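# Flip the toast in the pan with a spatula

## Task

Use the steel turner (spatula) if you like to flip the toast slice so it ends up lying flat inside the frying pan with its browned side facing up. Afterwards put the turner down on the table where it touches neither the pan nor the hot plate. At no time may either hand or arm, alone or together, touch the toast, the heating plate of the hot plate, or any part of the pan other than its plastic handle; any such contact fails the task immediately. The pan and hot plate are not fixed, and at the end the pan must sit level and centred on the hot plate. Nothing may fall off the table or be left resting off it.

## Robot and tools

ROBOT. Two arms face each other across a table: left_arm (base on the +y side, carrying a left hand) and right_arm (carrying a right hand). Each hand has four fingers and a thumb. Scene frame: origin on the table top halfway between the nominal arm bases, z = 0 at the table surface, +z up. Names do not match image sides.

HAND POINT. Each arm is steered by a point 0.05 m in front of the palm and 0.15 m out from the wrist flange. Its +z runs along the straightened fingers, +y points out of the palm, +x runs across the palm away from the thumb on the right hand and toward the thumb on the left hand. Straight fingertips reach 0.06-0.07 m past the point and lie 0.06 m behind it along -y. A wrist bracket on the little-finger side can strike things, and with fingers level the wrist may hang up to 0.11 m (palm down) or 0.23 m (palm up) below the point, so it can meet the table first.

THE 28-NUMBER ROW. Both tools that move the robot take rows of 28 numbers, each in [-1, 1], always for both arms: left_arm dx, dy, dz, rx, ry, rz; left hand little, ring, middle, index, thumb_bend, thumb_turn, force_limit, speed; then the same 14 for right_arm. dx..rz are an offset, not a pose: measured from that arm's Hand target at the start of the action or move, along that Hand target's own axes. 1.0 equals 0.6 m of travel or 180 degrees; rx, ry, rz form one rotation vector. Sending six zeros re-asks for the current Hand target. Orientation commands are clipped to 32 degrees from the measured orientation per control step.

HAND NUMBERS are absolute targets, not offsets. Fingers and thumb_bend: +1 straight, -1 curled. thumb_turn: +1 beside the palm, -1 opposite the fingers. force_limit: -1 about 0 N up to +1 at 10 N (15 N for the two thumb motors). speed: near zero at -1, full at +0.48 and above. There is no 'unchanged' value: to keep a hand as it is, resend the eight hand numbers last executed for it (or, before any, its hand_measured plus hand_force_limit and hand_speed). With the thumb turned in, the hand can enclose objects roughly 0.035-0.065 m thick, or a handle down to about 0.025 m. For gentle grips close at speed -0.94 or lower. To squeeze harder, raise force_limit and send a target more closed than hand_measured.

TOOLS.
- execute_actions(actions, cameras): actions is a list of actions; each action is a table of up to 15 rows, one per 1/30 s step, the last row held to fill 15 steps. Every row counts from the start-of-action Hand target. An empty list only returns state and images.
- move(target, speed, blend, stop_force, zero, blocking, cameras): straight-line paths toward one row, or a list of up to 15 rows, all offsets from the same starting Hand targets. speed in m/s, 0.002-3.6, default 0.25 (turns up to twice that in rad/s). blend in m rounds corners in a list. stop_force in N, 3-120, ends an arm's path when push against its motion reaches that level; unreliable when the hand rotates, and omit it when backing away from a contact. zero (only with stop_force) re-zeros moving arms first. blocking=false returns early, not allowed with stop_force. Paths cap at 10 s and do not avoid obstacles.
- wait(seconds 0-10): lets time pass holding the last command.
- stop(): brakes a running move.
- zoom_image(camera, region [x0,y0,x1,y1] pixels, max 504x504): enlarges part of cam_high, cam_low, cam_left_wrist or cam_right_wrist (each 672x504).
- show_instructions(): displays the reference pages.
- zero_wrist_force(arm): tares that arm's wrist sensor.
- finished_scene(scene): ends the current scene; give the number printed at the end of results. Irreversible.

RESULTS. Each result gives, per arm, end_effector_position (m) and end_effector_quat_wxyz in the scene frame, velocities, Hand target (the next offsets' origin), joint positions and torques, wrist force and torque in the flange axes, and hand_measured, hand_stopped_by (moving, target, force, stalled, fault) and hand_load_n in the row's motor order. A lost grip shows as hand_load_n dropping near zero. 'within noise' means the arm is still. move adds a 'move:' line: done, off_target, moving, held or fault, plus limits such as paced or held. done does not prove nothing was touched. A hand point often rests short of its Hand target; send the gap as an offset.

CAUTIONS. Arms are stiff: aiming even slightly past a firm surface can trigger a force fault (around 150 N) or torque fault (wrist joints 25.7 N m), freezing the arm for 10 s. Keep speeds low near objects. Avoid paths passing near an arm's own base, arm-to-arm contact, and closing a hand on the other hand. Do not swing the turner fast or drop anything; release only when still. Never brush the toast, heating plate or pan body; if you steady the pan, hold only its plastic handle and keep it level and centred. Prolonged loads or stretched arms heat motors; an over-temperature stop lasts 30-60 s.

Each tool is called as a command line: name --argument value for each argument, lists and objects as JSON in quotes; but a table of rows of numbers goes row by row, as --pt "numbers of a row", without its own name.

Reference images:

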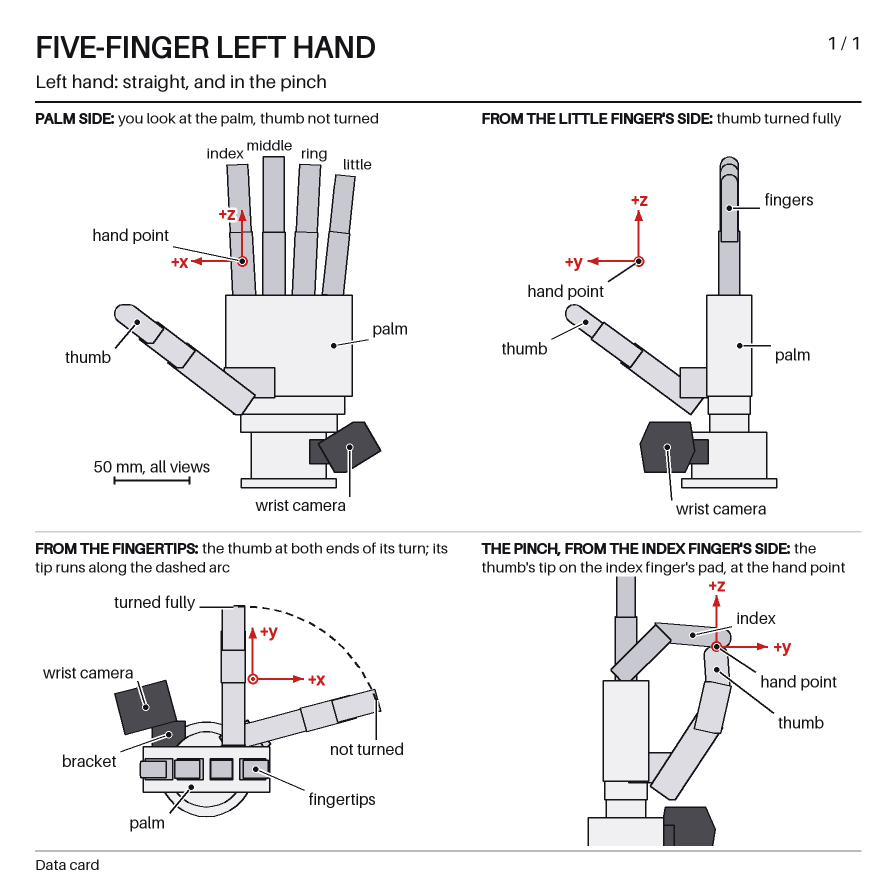

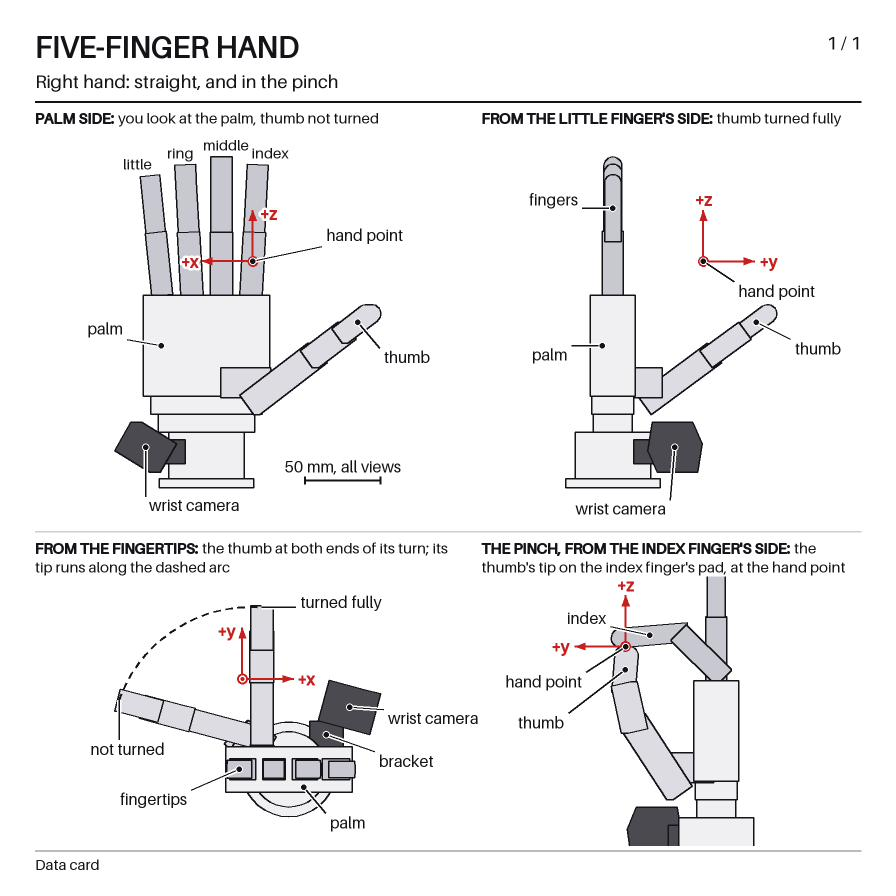

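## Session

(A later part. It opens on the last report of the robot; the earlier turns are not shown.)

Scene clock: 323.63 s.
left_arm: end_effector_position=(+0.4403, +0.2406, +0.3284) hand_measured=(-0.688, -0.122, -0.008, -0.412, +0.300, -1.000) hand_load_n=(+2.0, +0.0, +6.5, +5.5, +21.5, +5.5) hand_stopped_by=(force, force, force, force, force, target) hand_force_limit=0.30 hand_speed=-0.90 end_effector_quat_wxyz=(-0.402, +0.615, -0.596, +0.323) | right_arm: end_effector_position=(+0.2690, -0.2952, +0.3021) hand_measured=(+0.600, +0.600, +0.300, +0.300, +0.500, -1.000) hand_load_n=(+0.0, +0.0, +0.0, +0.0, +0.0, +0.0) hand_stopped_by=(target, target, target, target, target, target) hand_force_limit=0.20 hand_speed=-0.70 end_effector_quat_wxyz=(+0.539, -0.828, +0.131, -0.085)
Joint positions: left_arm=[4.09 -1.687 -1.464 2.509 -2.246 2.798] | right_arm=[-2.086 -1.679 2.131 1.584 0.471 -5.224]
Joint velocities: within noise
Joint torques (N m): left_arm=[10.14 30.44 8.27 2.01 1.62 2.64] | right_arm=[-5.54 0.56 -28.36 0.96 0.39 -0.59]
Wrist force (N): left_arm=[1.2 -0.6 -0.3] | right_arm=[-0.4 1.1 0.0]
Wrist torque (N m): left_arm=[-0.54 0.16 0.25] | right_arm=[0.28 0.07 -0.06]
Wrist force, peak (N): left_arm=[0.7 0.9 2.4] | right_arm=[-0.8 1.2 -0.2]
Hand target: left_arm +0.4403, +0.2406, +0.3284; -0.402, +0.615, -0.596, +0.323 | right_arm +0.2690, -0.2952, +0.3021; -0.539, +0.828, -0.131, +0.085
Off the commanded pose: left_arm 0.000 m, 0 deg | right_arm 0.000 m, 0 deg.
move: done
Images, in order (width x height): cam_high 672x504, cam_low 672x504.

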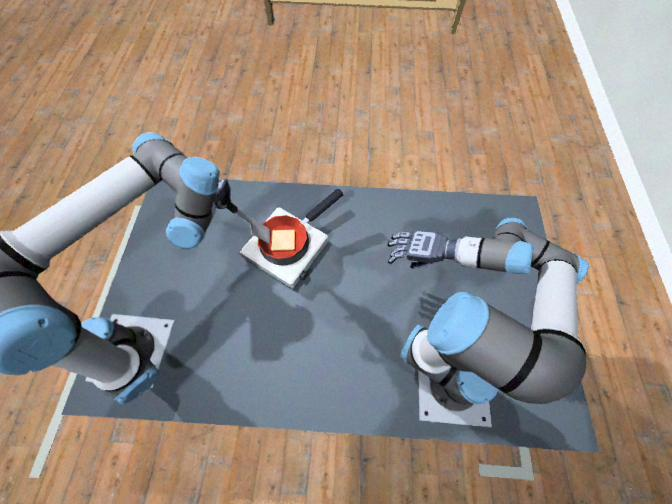

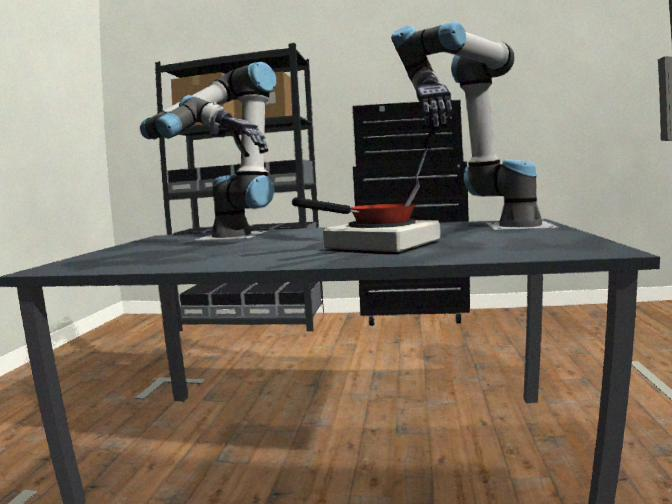

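move --pt "-0.0014 -0.0147 -0.0078 0 0 0 -0.92 -0.92 -0.55 -0.6 -0.45 -1 0.3 -0.9 0 0 0 0 0 0 0.6 0.6 0.3 0.3 0.5 -1 0.2 -0.7" --pt "0.0016 -0.003 -0.0303 0 0 0 -0.92 -0.92 -0.55 -0.6 -0.45 -1 0.3 -0.9 0 0 0 0 0 0 0.6 0.6 0.3 0.3 0.5 -1 0.2 -0.7" --speed 0.05 --cameras '["cam_high","cam_low"]'

move --target '[0.0034,0.0366,0.0195,0,0,0,-0.92,-0.92,-0.55,-0.6,-0.45,-1,0.3,-0.9,0,0,0,0,0,0,0.6,0.6,0.3,0.3,0.5,-1,0.2,-0.7]' --speed 0.03 --stop_force 3 --cameras '["cam_high","cam_low"]'

zoom_image --camera "cam_high" --region '[240, 200, 320, 280]'

Scene clock: 332.40 s.
left_arm: end_effector_position=(+0.4253, +0.2376, +0.3384) hand_measured=(-0.688, -0.122, -0.008, -0.412, +0.300, -1.000) hand_load_n=(+0.5, +0.0, +8.5, +6.0, +21.0, +6.0) hand_stopped_by=(force, force, force, force, force, target) hand_force_limit=0.30 hand_speed=-0.90 end_effector_quat_wxyz=(-0.402, +0.615, -0.596, +0.323) | right_arm: end_effector_position=(+0.2690, -0.2952, +0.3021) hand_measured=(+0.600, +0.600, +0.300, +0.300, +0.500, -1.000) hand_load_n=(+0.0, +0.0, +0.0, +0.0, +0.0, +0.0) hand_stopped_by=(target, target, target, target, target, target) hand_force_limit=0.20 hand_speed=-0.70 end_effector_quat_wxyz=(+0.539, -0.828, +0.131, -0.085)
Joint positions: left_arm=[4.059 -1.677 -1.453 2.472 -2.27 2.774] | right_arm=[-2.086 -1.679 2.131 1.584 0.471 -5.224]
Joint velocities: within noise
Joint torques (N m): left_arm=[-4.41 31.09 7.76 -3.27 -3.5 -2.91] | right_arm=[-5.32 0.54 -28.51 0.9 0.33 -0.39]
Wrist force (N): left_arm=[0.5 0.9 1.9] | right_arm=[-0.6 0.9 -0.2]
Wrist torque (N m): left_arm=[-0.21 -0.14 0.48] | right_arm=[0.27 0.10 -0.08]
Wrist force, peak (N): left_arm=[0.5 0.6 2.4] | right_arm=[-0.7 1.2 -0.3]
Hand target: left_arm +0.4253, +0.2376, +0.3384; -0.402, +0.615, -0.596, +0.323 | right_arm +0.2690, -0.2952, +0.3021; -0.539, +0.828, -0.131, +0.085
Off the commanded pose: left_arm 0.000 m, 0 deg | right_arm 0.000 m, 0 deg.
move: done
Images, in order (width x height): cam_high 672x504, cam_low 672x504.

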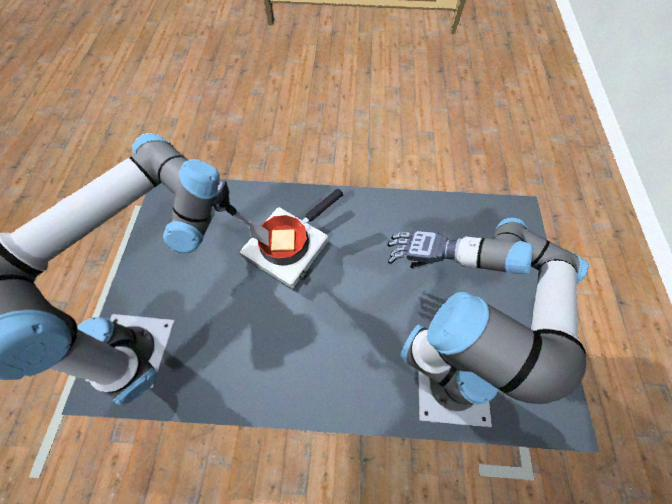

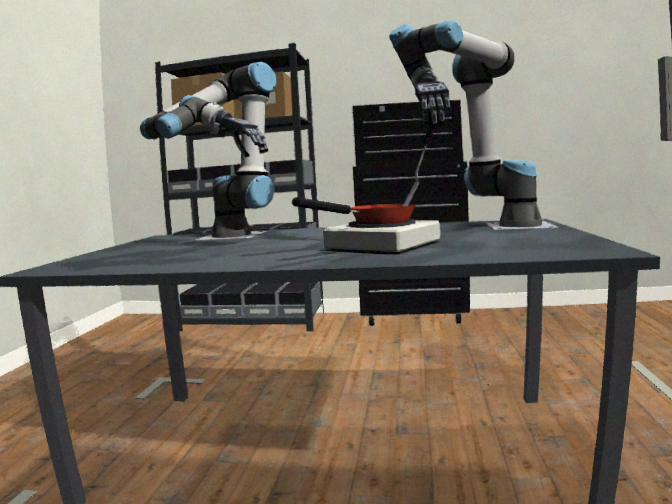

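Scene clock: 334.20 s.
left_arm: end_effector_position=(+0.4252, +0.2376, +0.3204) hand_measured=(-0.688, -0.122, -0.008, -0.412, +0.300, -1.000) hand_load_n=(+0.5, +0.0, +8.5, +5.5, +21.0, +5.5) hand_stopped_by=(force, force, force, force, force, target) hand_force_limit=0.30 hand_speed=-0.90 end_effector_quat_wxyz=(-0.402, +0.615, -0.596, +0.323) | right_arm: end_effector_position=(+0.2690, -0.2952, +0.3021) hand_measured=(+0.600, +0.600, +0.300, +0.300, +0.500, -1.000) hand_load_n=(+0.0, +0.0, +0.0, +0.0, +0.0, +0.0) hand_stopped_by=(target, target, target, target, target, target) hand_force_limit=0.20 hand_speed=-0.70 end_effector_quat_wxyz=(+0.539, -0.828, +0.131, -0.085)
Joint positions: left_arm=[4.059 -1.677 -1.498 2.518 -2.271 2.774] | right_arm=[-2.086 -1.679 2.131 1.584 0.471 -5.224]
Joint velocities: within noise
Joint torques (N m): left_arm=[-1.76 28.68 35.81 -2.68 1.9 -2.2] | right_arm=[-5.45 0.88 -28.48 0.93 0.43 -0.35]
Wrist force (N): left_arm=[0.3 0.8 2.0] | right_arm=[-0.5 0.8 -0.2]
Wrist torque (N m): left_arm=[-0.24 -0.11 0.49] | right_arm=[0.25 0.09 -0.08]
Wrist force, peak (N): left_arm=[-2.3 -4.3 -1.6] | right_arm=[-0.7 1.1 -0.3]
Hand target: left_arm +0.4252, +0.2376, +0.3204; -0.402, +0.615, -0.596, +0.323 (not the last commanded pose) | right_arm +0.2690, -0.2952, +0.3021; -0.539, +0.828, -0.131, +0.085
Off the commanded pose: left_arm 0.007 m, 0 deg | right_arm 0.000 m, 0 deg.
move: contact (left_arm)
Images, in order (width x height): cam_high 672x504, cam_low 672x504.

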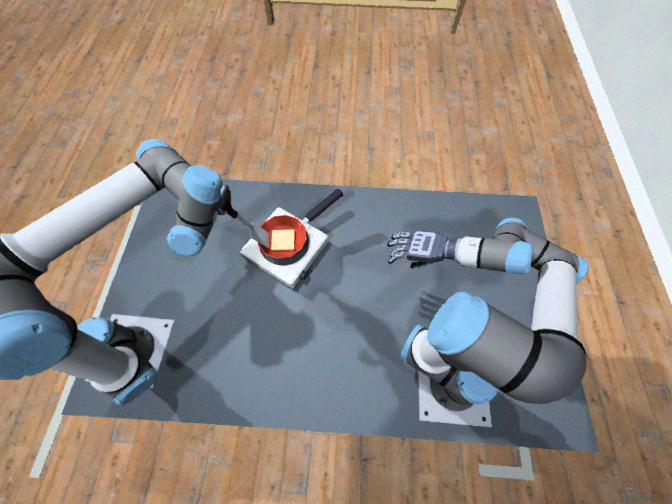

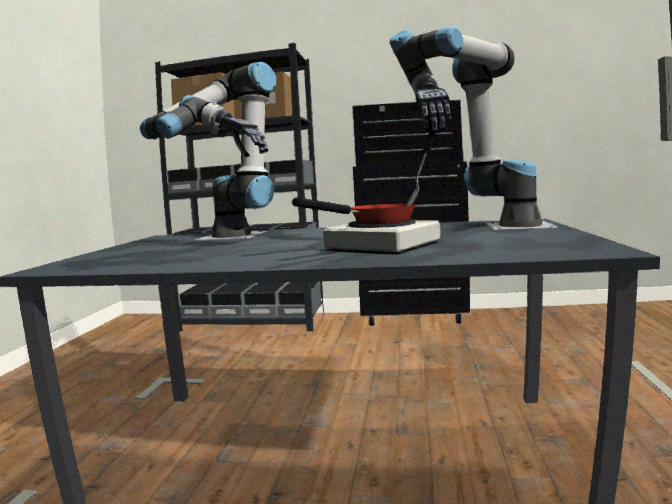

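Scaled by 6.300.

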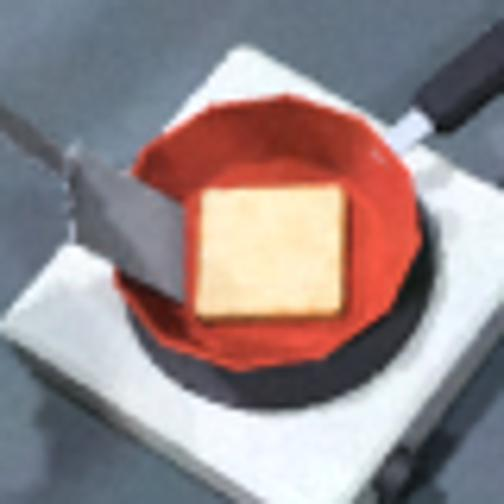

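move --target '[0.0828,-0.0083,0.0012,0,0,0,-0.92,-0.92,-0.55,-0.6,-0.45,-1,0.3,-0.9,0,0,0,0,0,0,0.6,0.6,0.3,0.3,0.5,-1,0.2,-0.7]' --speed 0.03 --stop_force 4 --cameras '["cam_high","cam_low"]'

zoom_image --camera "cam_high" --region '[240, 200, 320, 280]'

zoom_image --camera "cam_low" --region '[320, 130, 440, 250]'

Scene clock: 342.70 s.
left_arm: end_effector_position=(+0.4322, +0.1882, +0.3203) hand_measured=(-0.688, -0.122, -0.008, -0.412, +0.300, -1.000) hand_load_n=(+0.0, +0.0, +8.5, +5.5, +21.0, +6.0) hand_stopped_by=(force, force, force, force, force, target) hand_force_limit=0.30 hand_speed=-0.90 end_effector_quat_wxyz=(-0.402, +0.615, -0.596, +0.323) | right_arm: end_effector_position=(+0.2690, -0.2952, +0.3021) hand_measured=(+0.600, +0.600, +0.300, +0.300, +0.500, -1.000) hand_load_n=(+0.0, +0.0, +0.0, +0.0, +0.0, +0.0) hand_stopped_by=(target, target, target, target, target, target) hand_force_limit=0.20 hand_speed=-0.70 end_effector_quat_wxyz=(+0.539, -0.828, +0.131, -0.085)
Joint positions: left_arm=[3.979 -1.802 -1.358 2.457 -2.333 2.706] | right_arm=[-2.086 -1.679 2.131 1.584 0.471 -5.224]
Joint velocities: within noise
Joint torques (N m): left_arm=[-6.53 20.75 34.91 -3.03 -3.27 -3.04] | right_arm=[-4.16 0.39 -28.6 0.89 0.3 -0.08]
Wrist force (N): left_arm=[0.3 0.7 1.5] | right_arm=[-0.6 0.8 -0.3]
Wrist torque (N m): left_arm=[-0.12 -0.16 0.49] | right_arm=[0.25 0.11 -0.09]
Wrist force, peak (N): left_arm=[0.3 1.0 2.3] | right_arm=[-0.8 1.1 -0.3]
Hand target: left_arm +0.4322, +0.1882, +0.3203; -0.402, +0.615, -0.596, +0.323 | right_arm +0.2690, -0.2952, +0.3021; -0.539, +0.828, -0.131, +0.085
Off the commanded pose: left_arm 0.000 m, 0 deg | right_arm 0.000 m, 0 deg.
move: done
Images, in order (width x height): cam_high 672x504, cam_low 672x504.

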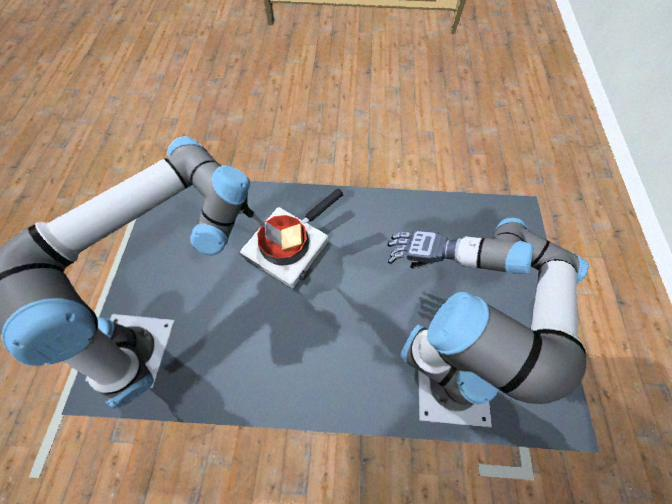

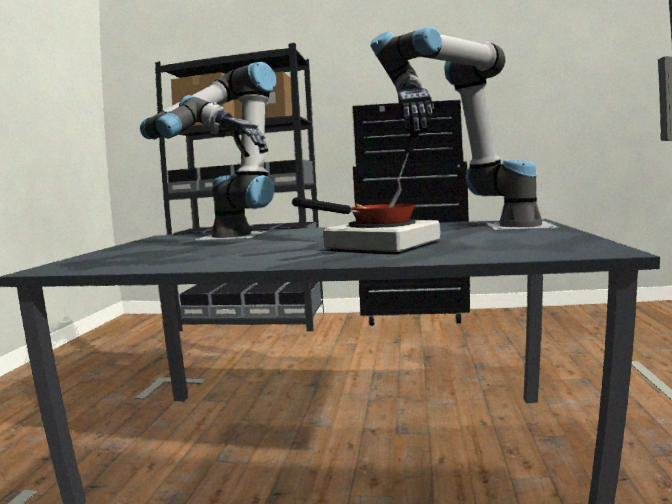

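Scaled by 6.300.

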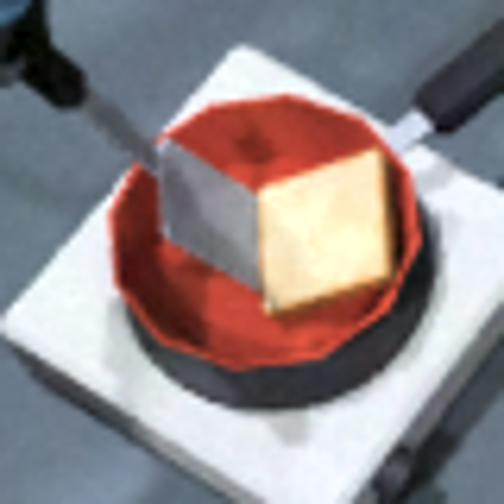

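Scaled by 4.200.

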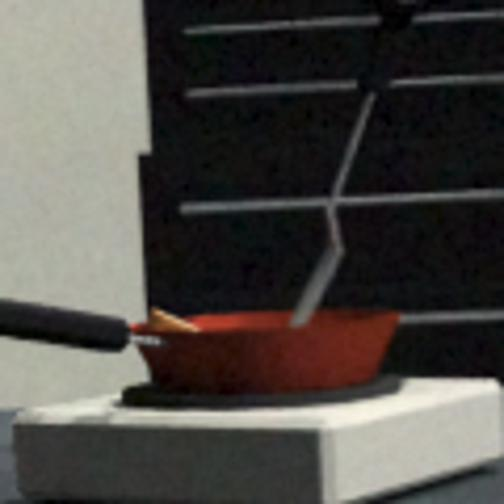

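move --target '[0.0298,-0.003,0.0004,0,0,0,-0.92,-0.92,-0.55,-0.6,-0.45,-1,0.3,-0.9,0,0,0,0,0,0,0.6,0.6,0.3,0.3,0.5,-1,0.2,-0.7]' --speed 0.03 --stop_force 4 --cameras '["cam_high","cam_low"]'

zoom_image --camera "cam_high" --region '[240, 200, 320, 280]'

zoom_image --camera "cam_low" --region '[320, 160, 440, 250]'

Scene clock: 349.00 s.
left_arm: end_effector_position=(+0.4347, +0.1704, +0.3203) hand_measured=(-0.688, -0.122, -0.008, -0.412, +0.300, -1.000) hand_load_n=(+0.0, +0.0, +8.5, +5.5, +21.0, +6.0) hand_stopped_by=(force, force, force, force, force, target) hand_force_limit=0.30 hand_speed=-0.90 end_effector_quat_wxyz=(-0.402, +0.615, -0.596, +0.323) | right_arm: end_effector_position=(+0.2690, -0.2952, +0.3021) hand_measured=(+0.600, +0.600, +0.300, +0.300, +0.500, -1.000) hand_load_n=(+0.0, +0.0, +0.0, +0.0, +0.0, +0.0) hand_stopped_by=(target, target, target, target, target, target) hand_force_limit=0.20 hand_speed=-0.70 end_effector_quat_wxyz=(+0.539, -0.828, +0.131, -0.085)
Joint positions: left_arm=[3.954 -1.848 -1.303 2.431 -2.352 2.683] | right_arm=[-2.086 -1.679 2.131 1.584 0.471 -5.224]
Joint velocities: within noise
Joint torques (N m): left_arm=[-6.4 22.57 34.62 -3.25 -3.51 -3.15] | right_arm=[-4.07 0.96 -28.85 0.94 0.38 0.15]
Wrist force (N): left_arm=[0.1 0.1 1.3] | right_arm=[-0.8 1.1 -0.3]
Wrist torque (N m): left_arm=[-0.17 -0.18 0.48] | right_arm=[0.30 0.14 -0.09]
Wrist force, peak (N): left_arm=[0.6 0.6 1.9] | right_arm=[-0.8 1.1 -0.5]
Hand target: left_arm +0.4347, +0.1704, +0.3203; -0.402, +0.615, -0.596, +0.323 | right_arm +0.2690, -0.2952, +0.3021; -0.539, +0.828, -0.131, +0.085
Off the commanded pose: left_arm 0.000 m, 0 deg | right_arm 0.000 m, 0 deg.
move: done
Images, in order (width x height): cam_high 672x504, cam_low 672x504.

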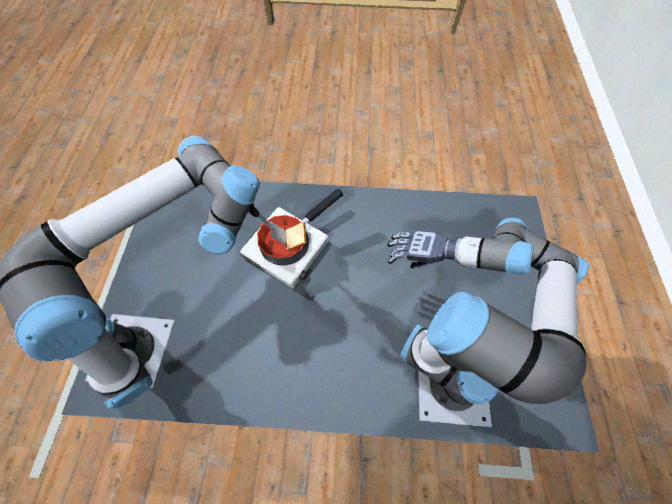

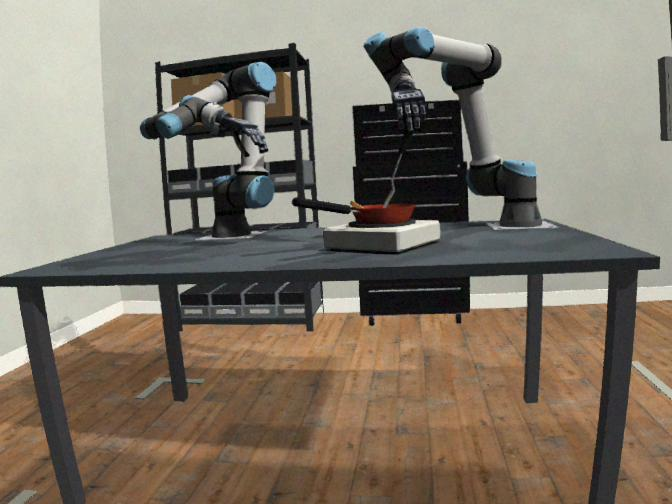

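Scaled by 6.300.

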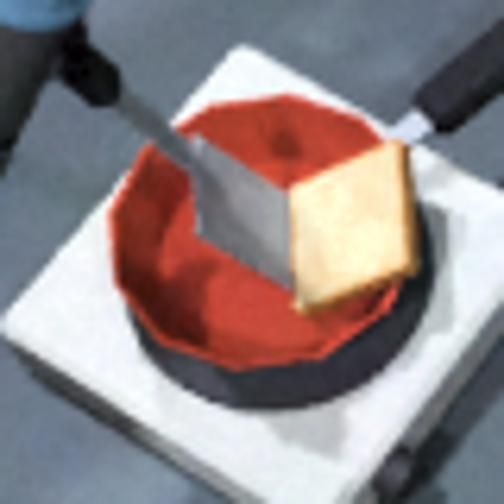

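Scaled by 4.200.

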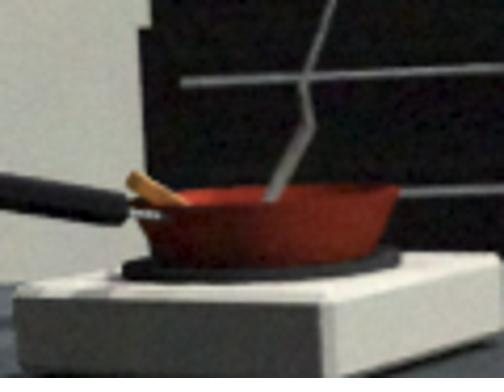

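move --pt "-0.0166 -0.013 -0.0081 0 0 0 -0.92 -0.92 -0.55 -0.6 -0.45 -1 0.3 -0.9 0 0 0 0 0 0 0.6 0.6 0.3 0.3 0.5 -1 0.2 -0.7" --pt "-0.1305 0.0483 0.0167 0.0077 0.0502 -0.0926 -0.92 -0.92 -0.55 -0.6 -0.45 -1 0.3 -0.9 0 0 0 0 0 0 0.6 0.6 0.3 0.3 0.5 -1 0.2 -0.7" --pt "-0.2117 0.149 0.064 0.0154 0.1004 -0.1851 -0.92 -0.92 -0.55 -0.6 -0.45 -1 0.3 -0.9 0 0 0 0 0 0 0.6 0.6 0.3 0.3 0.5 -1 0.2 -0.7" --speed 0.06 --cameras '["cam_high","cam_low"]'

zoom_image --camera "cam_high" --region '[240, 200, 320, 280]'

zoom_image --camera "cam_low" --region '[340, 140, 460, 250]'

Scene clock: 365.93 s.
left_arm: end_effector_position=(+0.4158, +0.3039, +0.2342) hand_measured=(-0.688, -0.122, -0.008, -0.412, +0.300, -1.000) hand_load_n=(+0.5, +0.0, +8.0, +5.5, +21.0, +5.5) hand_stopped_by=(force, force, force, force, force, target) hand_force_limit=0.30 hand_speed=-0.90 end_effector_quat_wxyz=(-0.211, +0.692, -0.443, +0.529) | right_arm: end_effector_position=(+0.2690, -0.2952, +0.3021) hand_measured=(+0.600, +0.600, +0.300, +0.300, +0.500, -1.000) hand_load_n=(+0.0, +0.0, +0.0, +0.0, +0.0, +0.0) hand_stopped_by=(target, target, target, target, target, target) hand_force_limit=0.20 hand_speed=-0.70 end_effector_quat_wxyz=(+0.539, -0.828, +0.131, -0.085)
Joint positions: left_arm=[4.536 -1.278 -2.189 3.108 -1.594 2.51] | right_arm=[-2.086 -1.679 2.131 1.584 0.471 -5.224]
Joint velocities: within noise
Joint torques (N m): left_arm=[7.8 15.95 6.55 3.36 3.02 -3.13] | right_arm=[-3.49 0.63 -28.42 1.04 0.33 0.55]
Wrist force (N): left_arm=[0.5 1.3 1.8] | right_arm=[-0.7 1.1 -0.3]
Wrist torque (N m): left_arm=[-0.12 -0.32 0.80] | right_arm=[0.30 0.12 -0.08]
Wrist force, peak (N): left_arm=[0.8 1.6 2.0] | right_arm=[-0.7 1.2 -0.3]
Hand target: left_arm +0.4158, +0.3039, +0.2342; -0.211, +0.692, -0.443, +0.530 | right_arm +0.2690, -0.2952, +0.3021; -0.539, +0.828, -0.131, +0.085
Off the commanded pose: left_arm 0.000 m, 0 deg | right_arm 0.000 m, 0 deg.
move: done
Images, in order (width x height): cam_high 672x504, cam_low 672x504.

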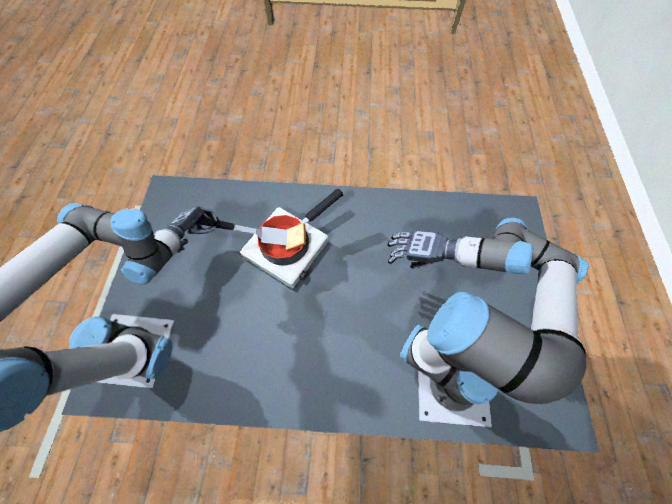

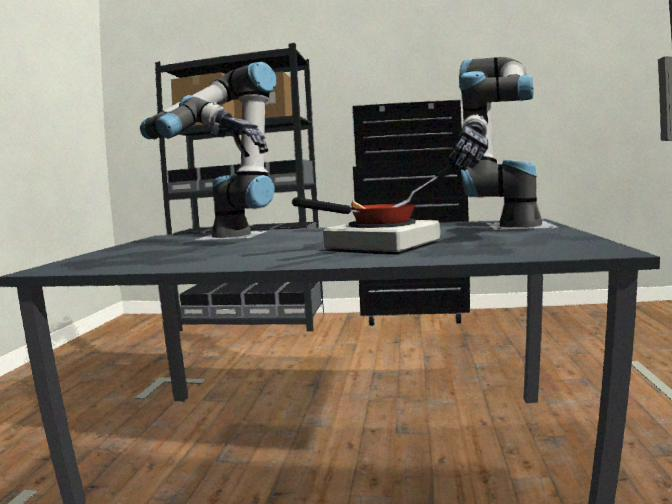

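Scaled by 6.300.

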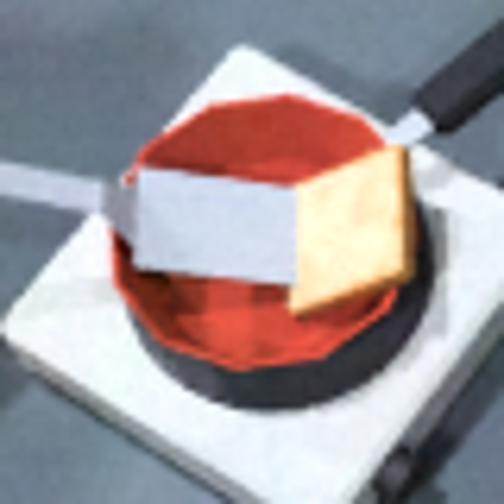

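Scaled by 4.200.

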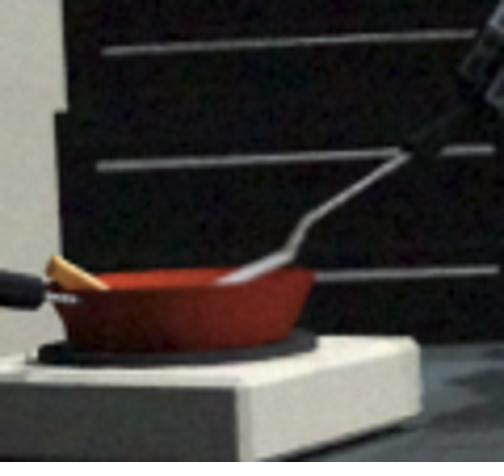

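move --target '[0.0257,-0.0225,-0.0095,-0.0024,-0.0159,0.0292,-0.92,-0.92,-0.55,-0.6,-0.45,-1,0.3,-0.9,0,0,0,0,0,0,0.6,0.6,0.3,0.3,0.5,-1,0.2,-0.7]' --speed 0.05 --cameras '["cam_high","cam_low"]'

zoom_image --camera "cam_low" --region '[340, 140, 460, 250]'

zoom_image --camera "cam_high" --region '[240, 200, 320, 280]'

Scene clock: 378.73 s.
left_arm: end_effector_position=(+0.4166, +0.2990, +0.2549) hand_measured=(-0.688, -0.122, -0.008, -0.412, +0.300, -1.000) hand_load_n=(+0.5, +0.0, +8.5, +5.5, +21.0, +5.5) hand_stopped_by=(force, force, force, force, force, target) hand_force_limit=0.30 hand_speed=-0.90 end_effector_quat_wxyz=(-0.243, +0.685, -0.471, +0.500) | right_arm: end_effector_position=(+0.2690, -0.2952, +0.3021) hand_measured=(+0.600, +0.600, +0.300, +0.300, +0.500, -1.000) hand_load_n=(+0.0, +0.0, +0.5, +0.0, +0.0, +0.0) hand_stopped_by=(target, target, target, target, target, target) hand_force_limit=0.20 hand_speed=-0.70 end_effector_quat_wxyz=(+0.539, -0.828, +0.131, -0.085)
Joint positions: left_arm=[4.461 -1.307 -2.083 2.994 -1.7 2.571] | right_arm=[-2.086 -1.679 2.131 1.584 0.471 -5.224]
Joint velocities: within noise
Joint torques (N m): left_arm=[-7.51 1.36 35.24 -1.76 -2.97 2.44] | right_arm=[-3.15 0.61 -28.57 1.07 0.41 0.68]
Wrist force (N): left_arm=[0.2 0.9 1.7] | right_arm=[-0.8 0.8 -0.2]
Wrist torque (N m): left_arm=[-0.21 -0.27 0.75] | right_arm=[0.25 0.13 -0.09]
Wrist force, peak (N): left_arm=[0.2 1.7 2.2] | right_arm=[-0.7 1.3 -0.2]
Hand target: left_arm +0.4166, +0.2990, +0.2549; -0.243, +0.685, -0.471, +0.500 | right_arm +0.2690, -0.2952, +0.3021; -0.539, +0.828, -0.131, +0.085
Off the commanded pose: left_arm 0.000 m, 0 deg | right_arm 0.000 m, 0 deg.
move: done
Images, in order (width x height): cam_high 672x504, cam_low 672x504.

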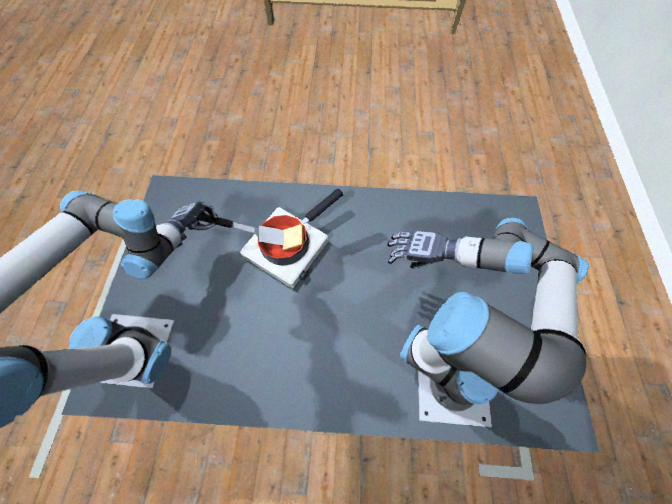

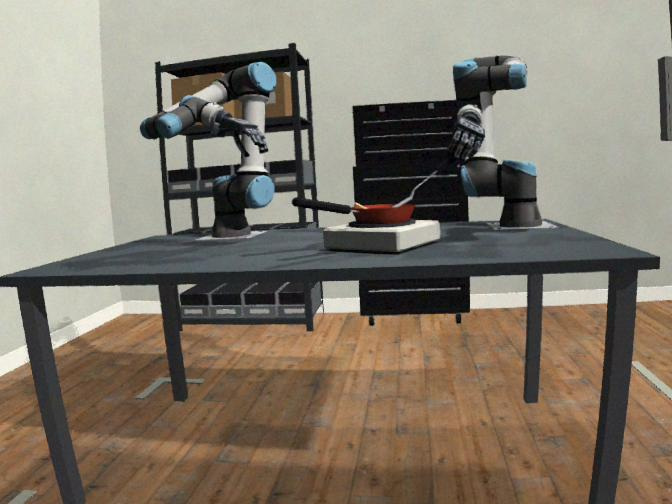

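Scaled by 4.200.

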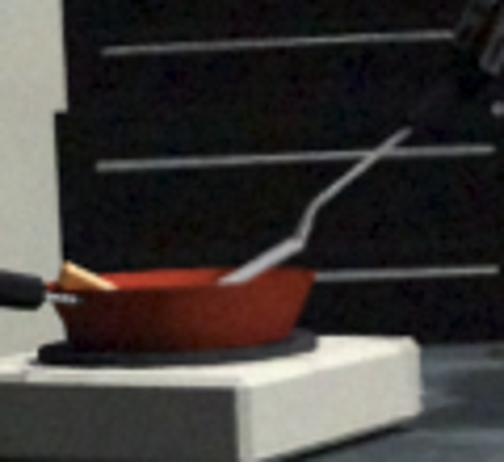

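Scaled by 6.300.

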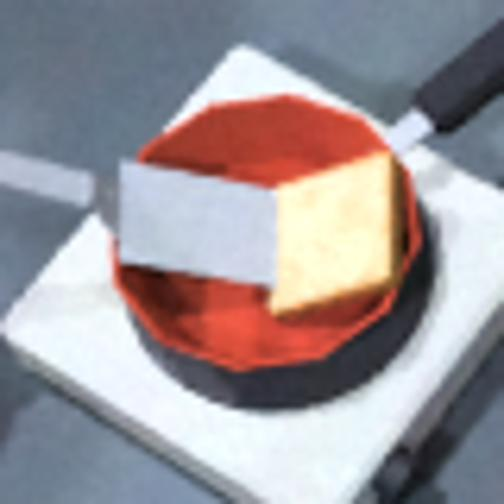

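move --target '[-0.0137,0.0175,0.008,0,0,0,-0.92,-0.92,-0.55,-0.6,-0.45,-1,0.3,-0.9,0,0,0,0,0,0,0.6,0.6,0.3,0.3,0.5,-1,0.2,-0.7]' --speed 0.02 --stop_force 3 --cameras '["cam_high","cam_low"]'

zoom_image --camera "cam_low" --region '[340, 140, 460, 250]'

zoom_image --camera "cam_high" --region '[240, 200, 320, 280]'

Scene clock: 387.10 s.
left_arm: end_effector_position=(+0.4163, +0.3010, +0.2409) hand_measured=(-0.688, -0.122, -0.008, -0.412, +0.300, -1.000) hand_load_n=(+0.5, +0.0, +8.5, +5.5, +21.0, +5.5) hand_stopped_by=(force, force, force, force, force, target) hand_force_limit=0.30 hand_speed=-0.90 end_effector_quat_wxyz=(-0.243, +0.685, -0.471, +0.500) | right_arm: end_effector_position=(+0.2690, -0.2952, +0.3021) hand_measured=(+0.600, +0.600, +0.300, +0.300, +0.500, -1.000) hand_load_n=(+0.0, +0.0, +0.0, +0.0, +0.0, +0.0) hand_stopped_by=(target, target, target, target, target, target) hand_force_limit=0.20 hand_speed=-0.70 end_effector_quat_wxyz=(+0.539, -0.828, +0.131, -0.085)
Joint positions: left_arm=[4.469 -1.312 -2.116 3.033 -1.693 2.574] | right_arm=[-2.086 -1.679 2.131 1.584 0.471 -5.224]
Joint velocities: within noise
Joint torques (N m): left_arm=[9.32 1.75 9.04 3.15 2.78 2.44] | right_arm=[-2.1 0.44 -28.39 1.02 0.34 0.88]
Wrist force (N): left_arm=[0.3 0.2 1.2] | right_arm=[-0.5 0.9 -0.1]
Wrist torque (N m): left_arm=[-0.15 -0.22 0.67] | right_arm=[0.26 0.08 -0.08]
Wrist force, peak (N): left_arm=[0.7 0.9 2.3] | right_arm=[-0.5 1.3 -0.2]
Hand target: left_arm +0.4163, +0.3010, +0.2409; -0.243, +0.685, -0.471, +0.500 | right_arm +0.2690, -0.2952, +0.3021; -0.539, +0.828, -0.131, +0.085
Off the commanded pose: left_arm 0.000 m, 0 deg | right_arm 0.000 m, 0 deg.
move: done
Images, in order (width x height): cam_high 672x504, cam_low 672x504.

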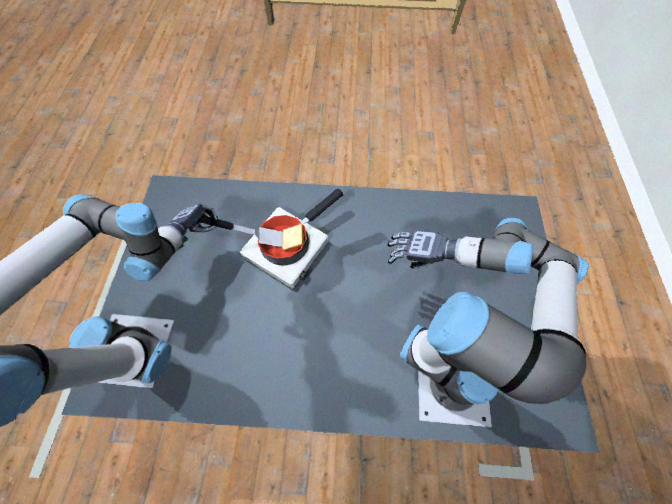

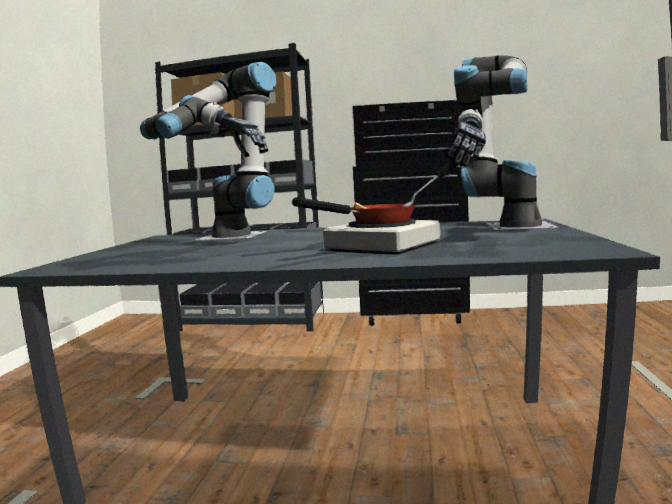

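Scaled by 4.200.

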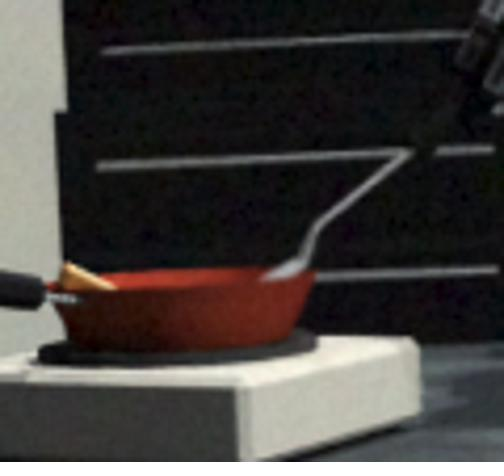

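Scaled by 6.300.

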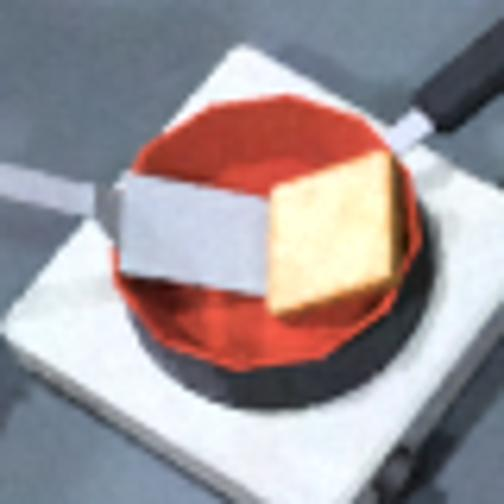

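move --target '[0.0448,0.0218,0.0073,0,0,0,-0.92,-0.92,-0.55,-0.6,-0.45,-1,0.3,-0.9,0,0,0,0,0,0,0.6,0.6,0.3,0.3,0.5,-1,0.2,-0.7]' --speed 0.03 --stop_force 4 --cameras '["cam_high","cam_low"]'

zoom_image --camera "cam_low" --region '[340, 140, 460, 250]'

zoom_image --camera "cam_high" --region '[240, 200, 320, 280]'

Scene clock: 394.77 s.
left_arm: end_effector_position=(+0.4166, +0.2708, +0.2410) hand_measured=(-0.688, -0.122, -0.008, -0.412, +0.300, -1.000) hand_load_n=(+0.0, +0.5, +8.5, +6.0, +21.0, +5.5) hand_stopped_by=(force, force, force, force, force, target) hand_force_limit=0.30 hand_speed=-0.90 end_effector_quat_wxyz=(-0.243, +0.685, -0.471, +0.500) | right_arm: end_effector_position=(+0.2690, -0.2952, +0.3021) hand_measured=(+0.600, +0.600, +0.300, +0.300, +0.500, -1.000) hand_load_n=(+0.0, +0.0, +0.0, +0.0, +0.0, +0.0) hand_stopped_by=(target, target, target, target, target, target) hand_force_limit=0.20 hand_speed=-0.70 end_effector_quat_wxyz=(+0.539, -0.828, +0.131, -0.085)
Joint positions: left_arm=[4.351 -1.381 -2.064 3.043 -1.801 2.528] | right_arm=[-2.086 -1.679 2.131 1.584 0.471 -5.224]
Joint velocities: within noise
Joint torques (N m): left_arm=[-7.15 3.3 34.58 2.88 -2.67 -3.07] | right_arm=[-1.33 0.57 -28.39 1.1 0.31 1.09]
Wrist force (N): left_arm=[0.4 0.0 1.3] | right_arm=[-0.5 1.0 -0.2]
Wrist torque (N m): left_arm=[-0.14 -0.23 0.67] | right_arm=[0.27 0.08 -0.08]
Wrist force, peak (N): left_arm=[0.5 -0.2 1.7] | right_arm=[-0.7 1.1 -0.5]
Hand target: left_arm +0.4166, +0.2708, +0.2410; -0.243, +0.685, -0.471, +0.500 | right_arm +0.2690, -0.2952, +0.3021; -0.539, +0.828, -0.131, +0.085
Off the commanded pose: left_arm 0.000 m, 0 deg | right_arm 0.000 m, 0 deg.
move: done
Images, in order (width x height): cam_high 672x504, cam_low 672x504.

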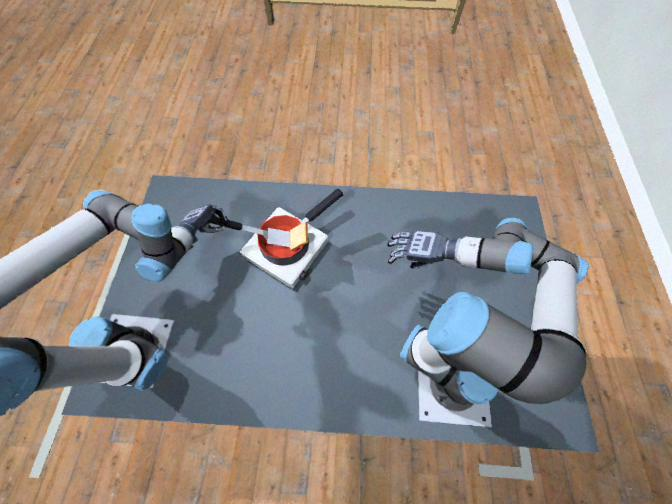

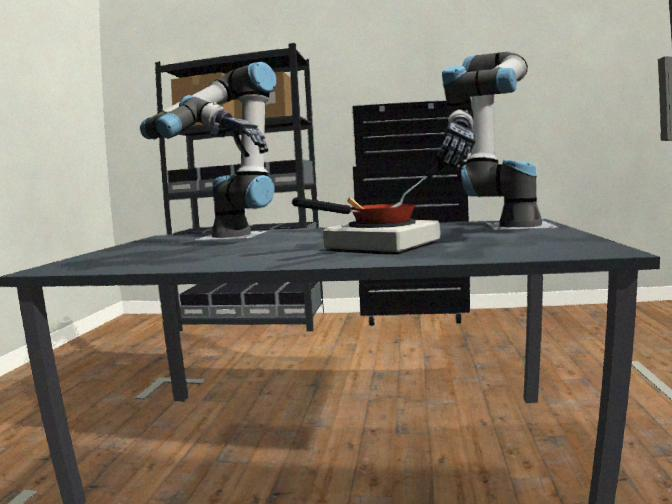

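Scaled by 4.200.

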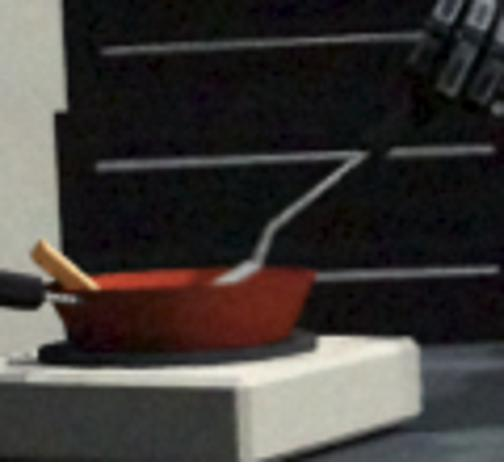

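Scaled by 6.300.

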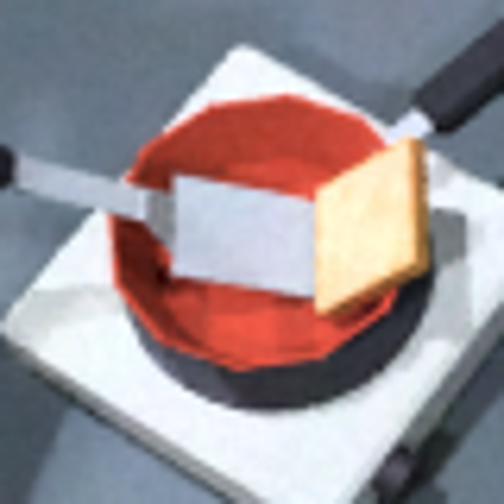

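move --target '[-0.0647,0.0247,0.0078,0.0041,0.0264,-0.0487,-0.92,-0.92,-0.55,-0.6,-0.45,-1,0.3,-0.9,0,0,0,0,0,0,0.6,0.6,0.3,0.3,0.5,-1,0.2,-0.7]' --speed 0.04 --cameras '["cam_high","cam_low"]'

zoom_image --camera "cam_low" --region '[340, 140, 460, 250]'

zoom_image --camera "cam_high" --region '[240, 200, 320, 280]'

Scene clock: 403.00 s.
left_arm: end_effector_position=(+0.4127, +0.2981, +0.2096) hand_measured=(-0.688, -0.122, -0.008, -0.412, +0.300, -1.000) hand_load_n=(+0.5, +0.0, +8.5, +5.5, +21.5, +5.0) hand_stopped_by=(force, force, force, force, force, target) hand_force_limit=0.30 hand_speed=-0.90 end_effector_quat_wxyz=(-0.189, +0.696, -0.424, +0.548) | right_arm: end_effector_position=(+0.2690, -0.2952, +0.3021) hand_measured=(+0.600, +0.600, +0.300, +0.300, +0.500, -1.000) hand_load_n=(+0.0, +0.0, +0.0, +0.0, +0.0, +0.0) hand_stopped_by=(target, target, target, target, target, target) hand_force_limit=0.20 hand_speed=-0.70 end_effector_quat_wxyz=(+0.539, -0.828, +0.131, -0.085)
Joint positions: left_arm=[4.542 -1.292 -2.27 3.229 -1.566 2.451] | right_arm=[-2.086 -1.679 2.131 1.584 0.471 -5.224]
Joint velocities: within noise
Joint torques (N m): left_arm=[8.92 14.84 10.8 3.5 3.06 -3.12] | right_arm=[-0.93 0.38 -28.17 1.11 0.31 1.36]
Wrist force (N): left_arm=[0.1 1.3 1.8] | right_arm=[-0.6 0.9 -0.2]
Wrist torque (N m): left_arm=[-0.16 -0.34 0.83] | right_arm=[0.26 0.11 -0.09]
Wrist force, peak (N): left_arm=[0.1 1.5 2.1] | right_arm=[-0.6 1.4 -0.2]
Hand target: left_arm +0.4127, +0.2982, +0.2095; -0.189, +0.696, -0.423, +0.548 | right_arm +0.2690, -0.2952, +0.3021; -0.539, +0.828, -0.131, +0.085
Off the commanded pose: left_arm 0.000 m, 0 deg | right_arm 0.000 m, 0 deg.
move: done
Images, in order (width x height): cam_high 672x504, cam_low 672x504.

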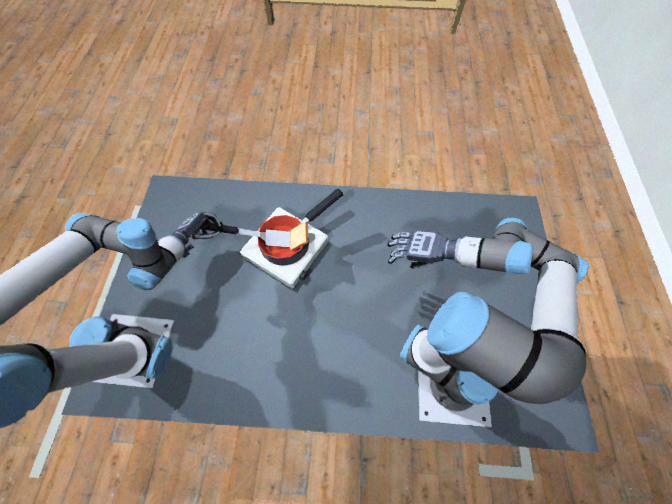

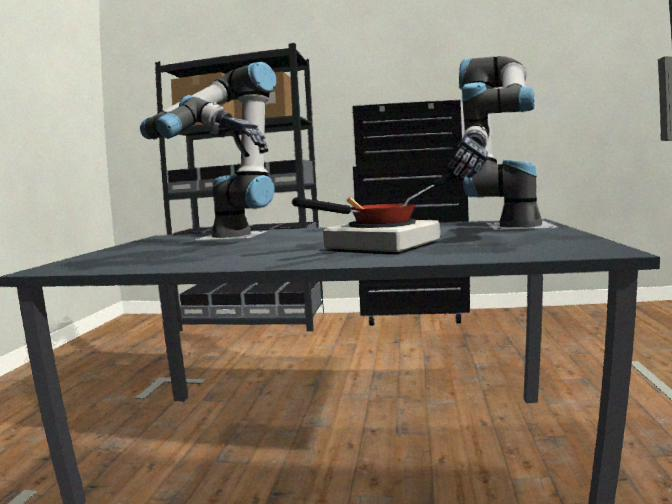

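Scaled by 4.200.

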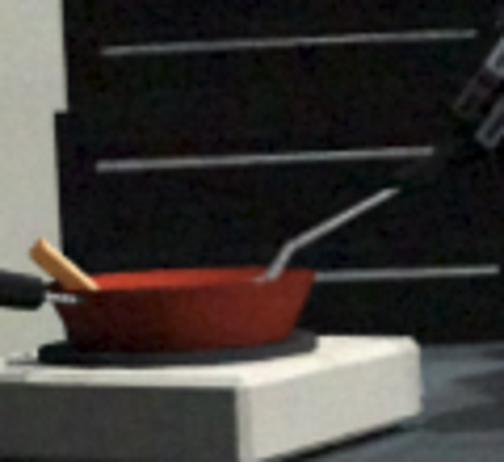

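Scaled by 6.300.

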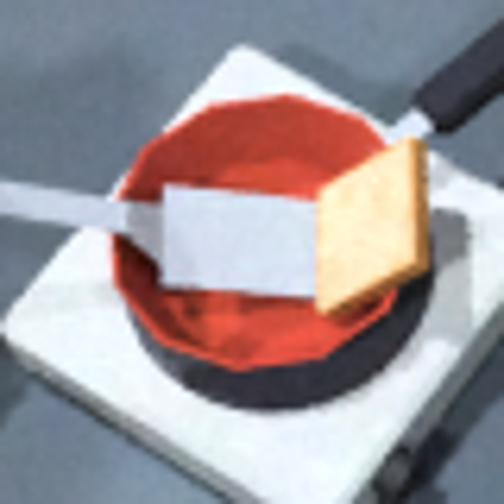

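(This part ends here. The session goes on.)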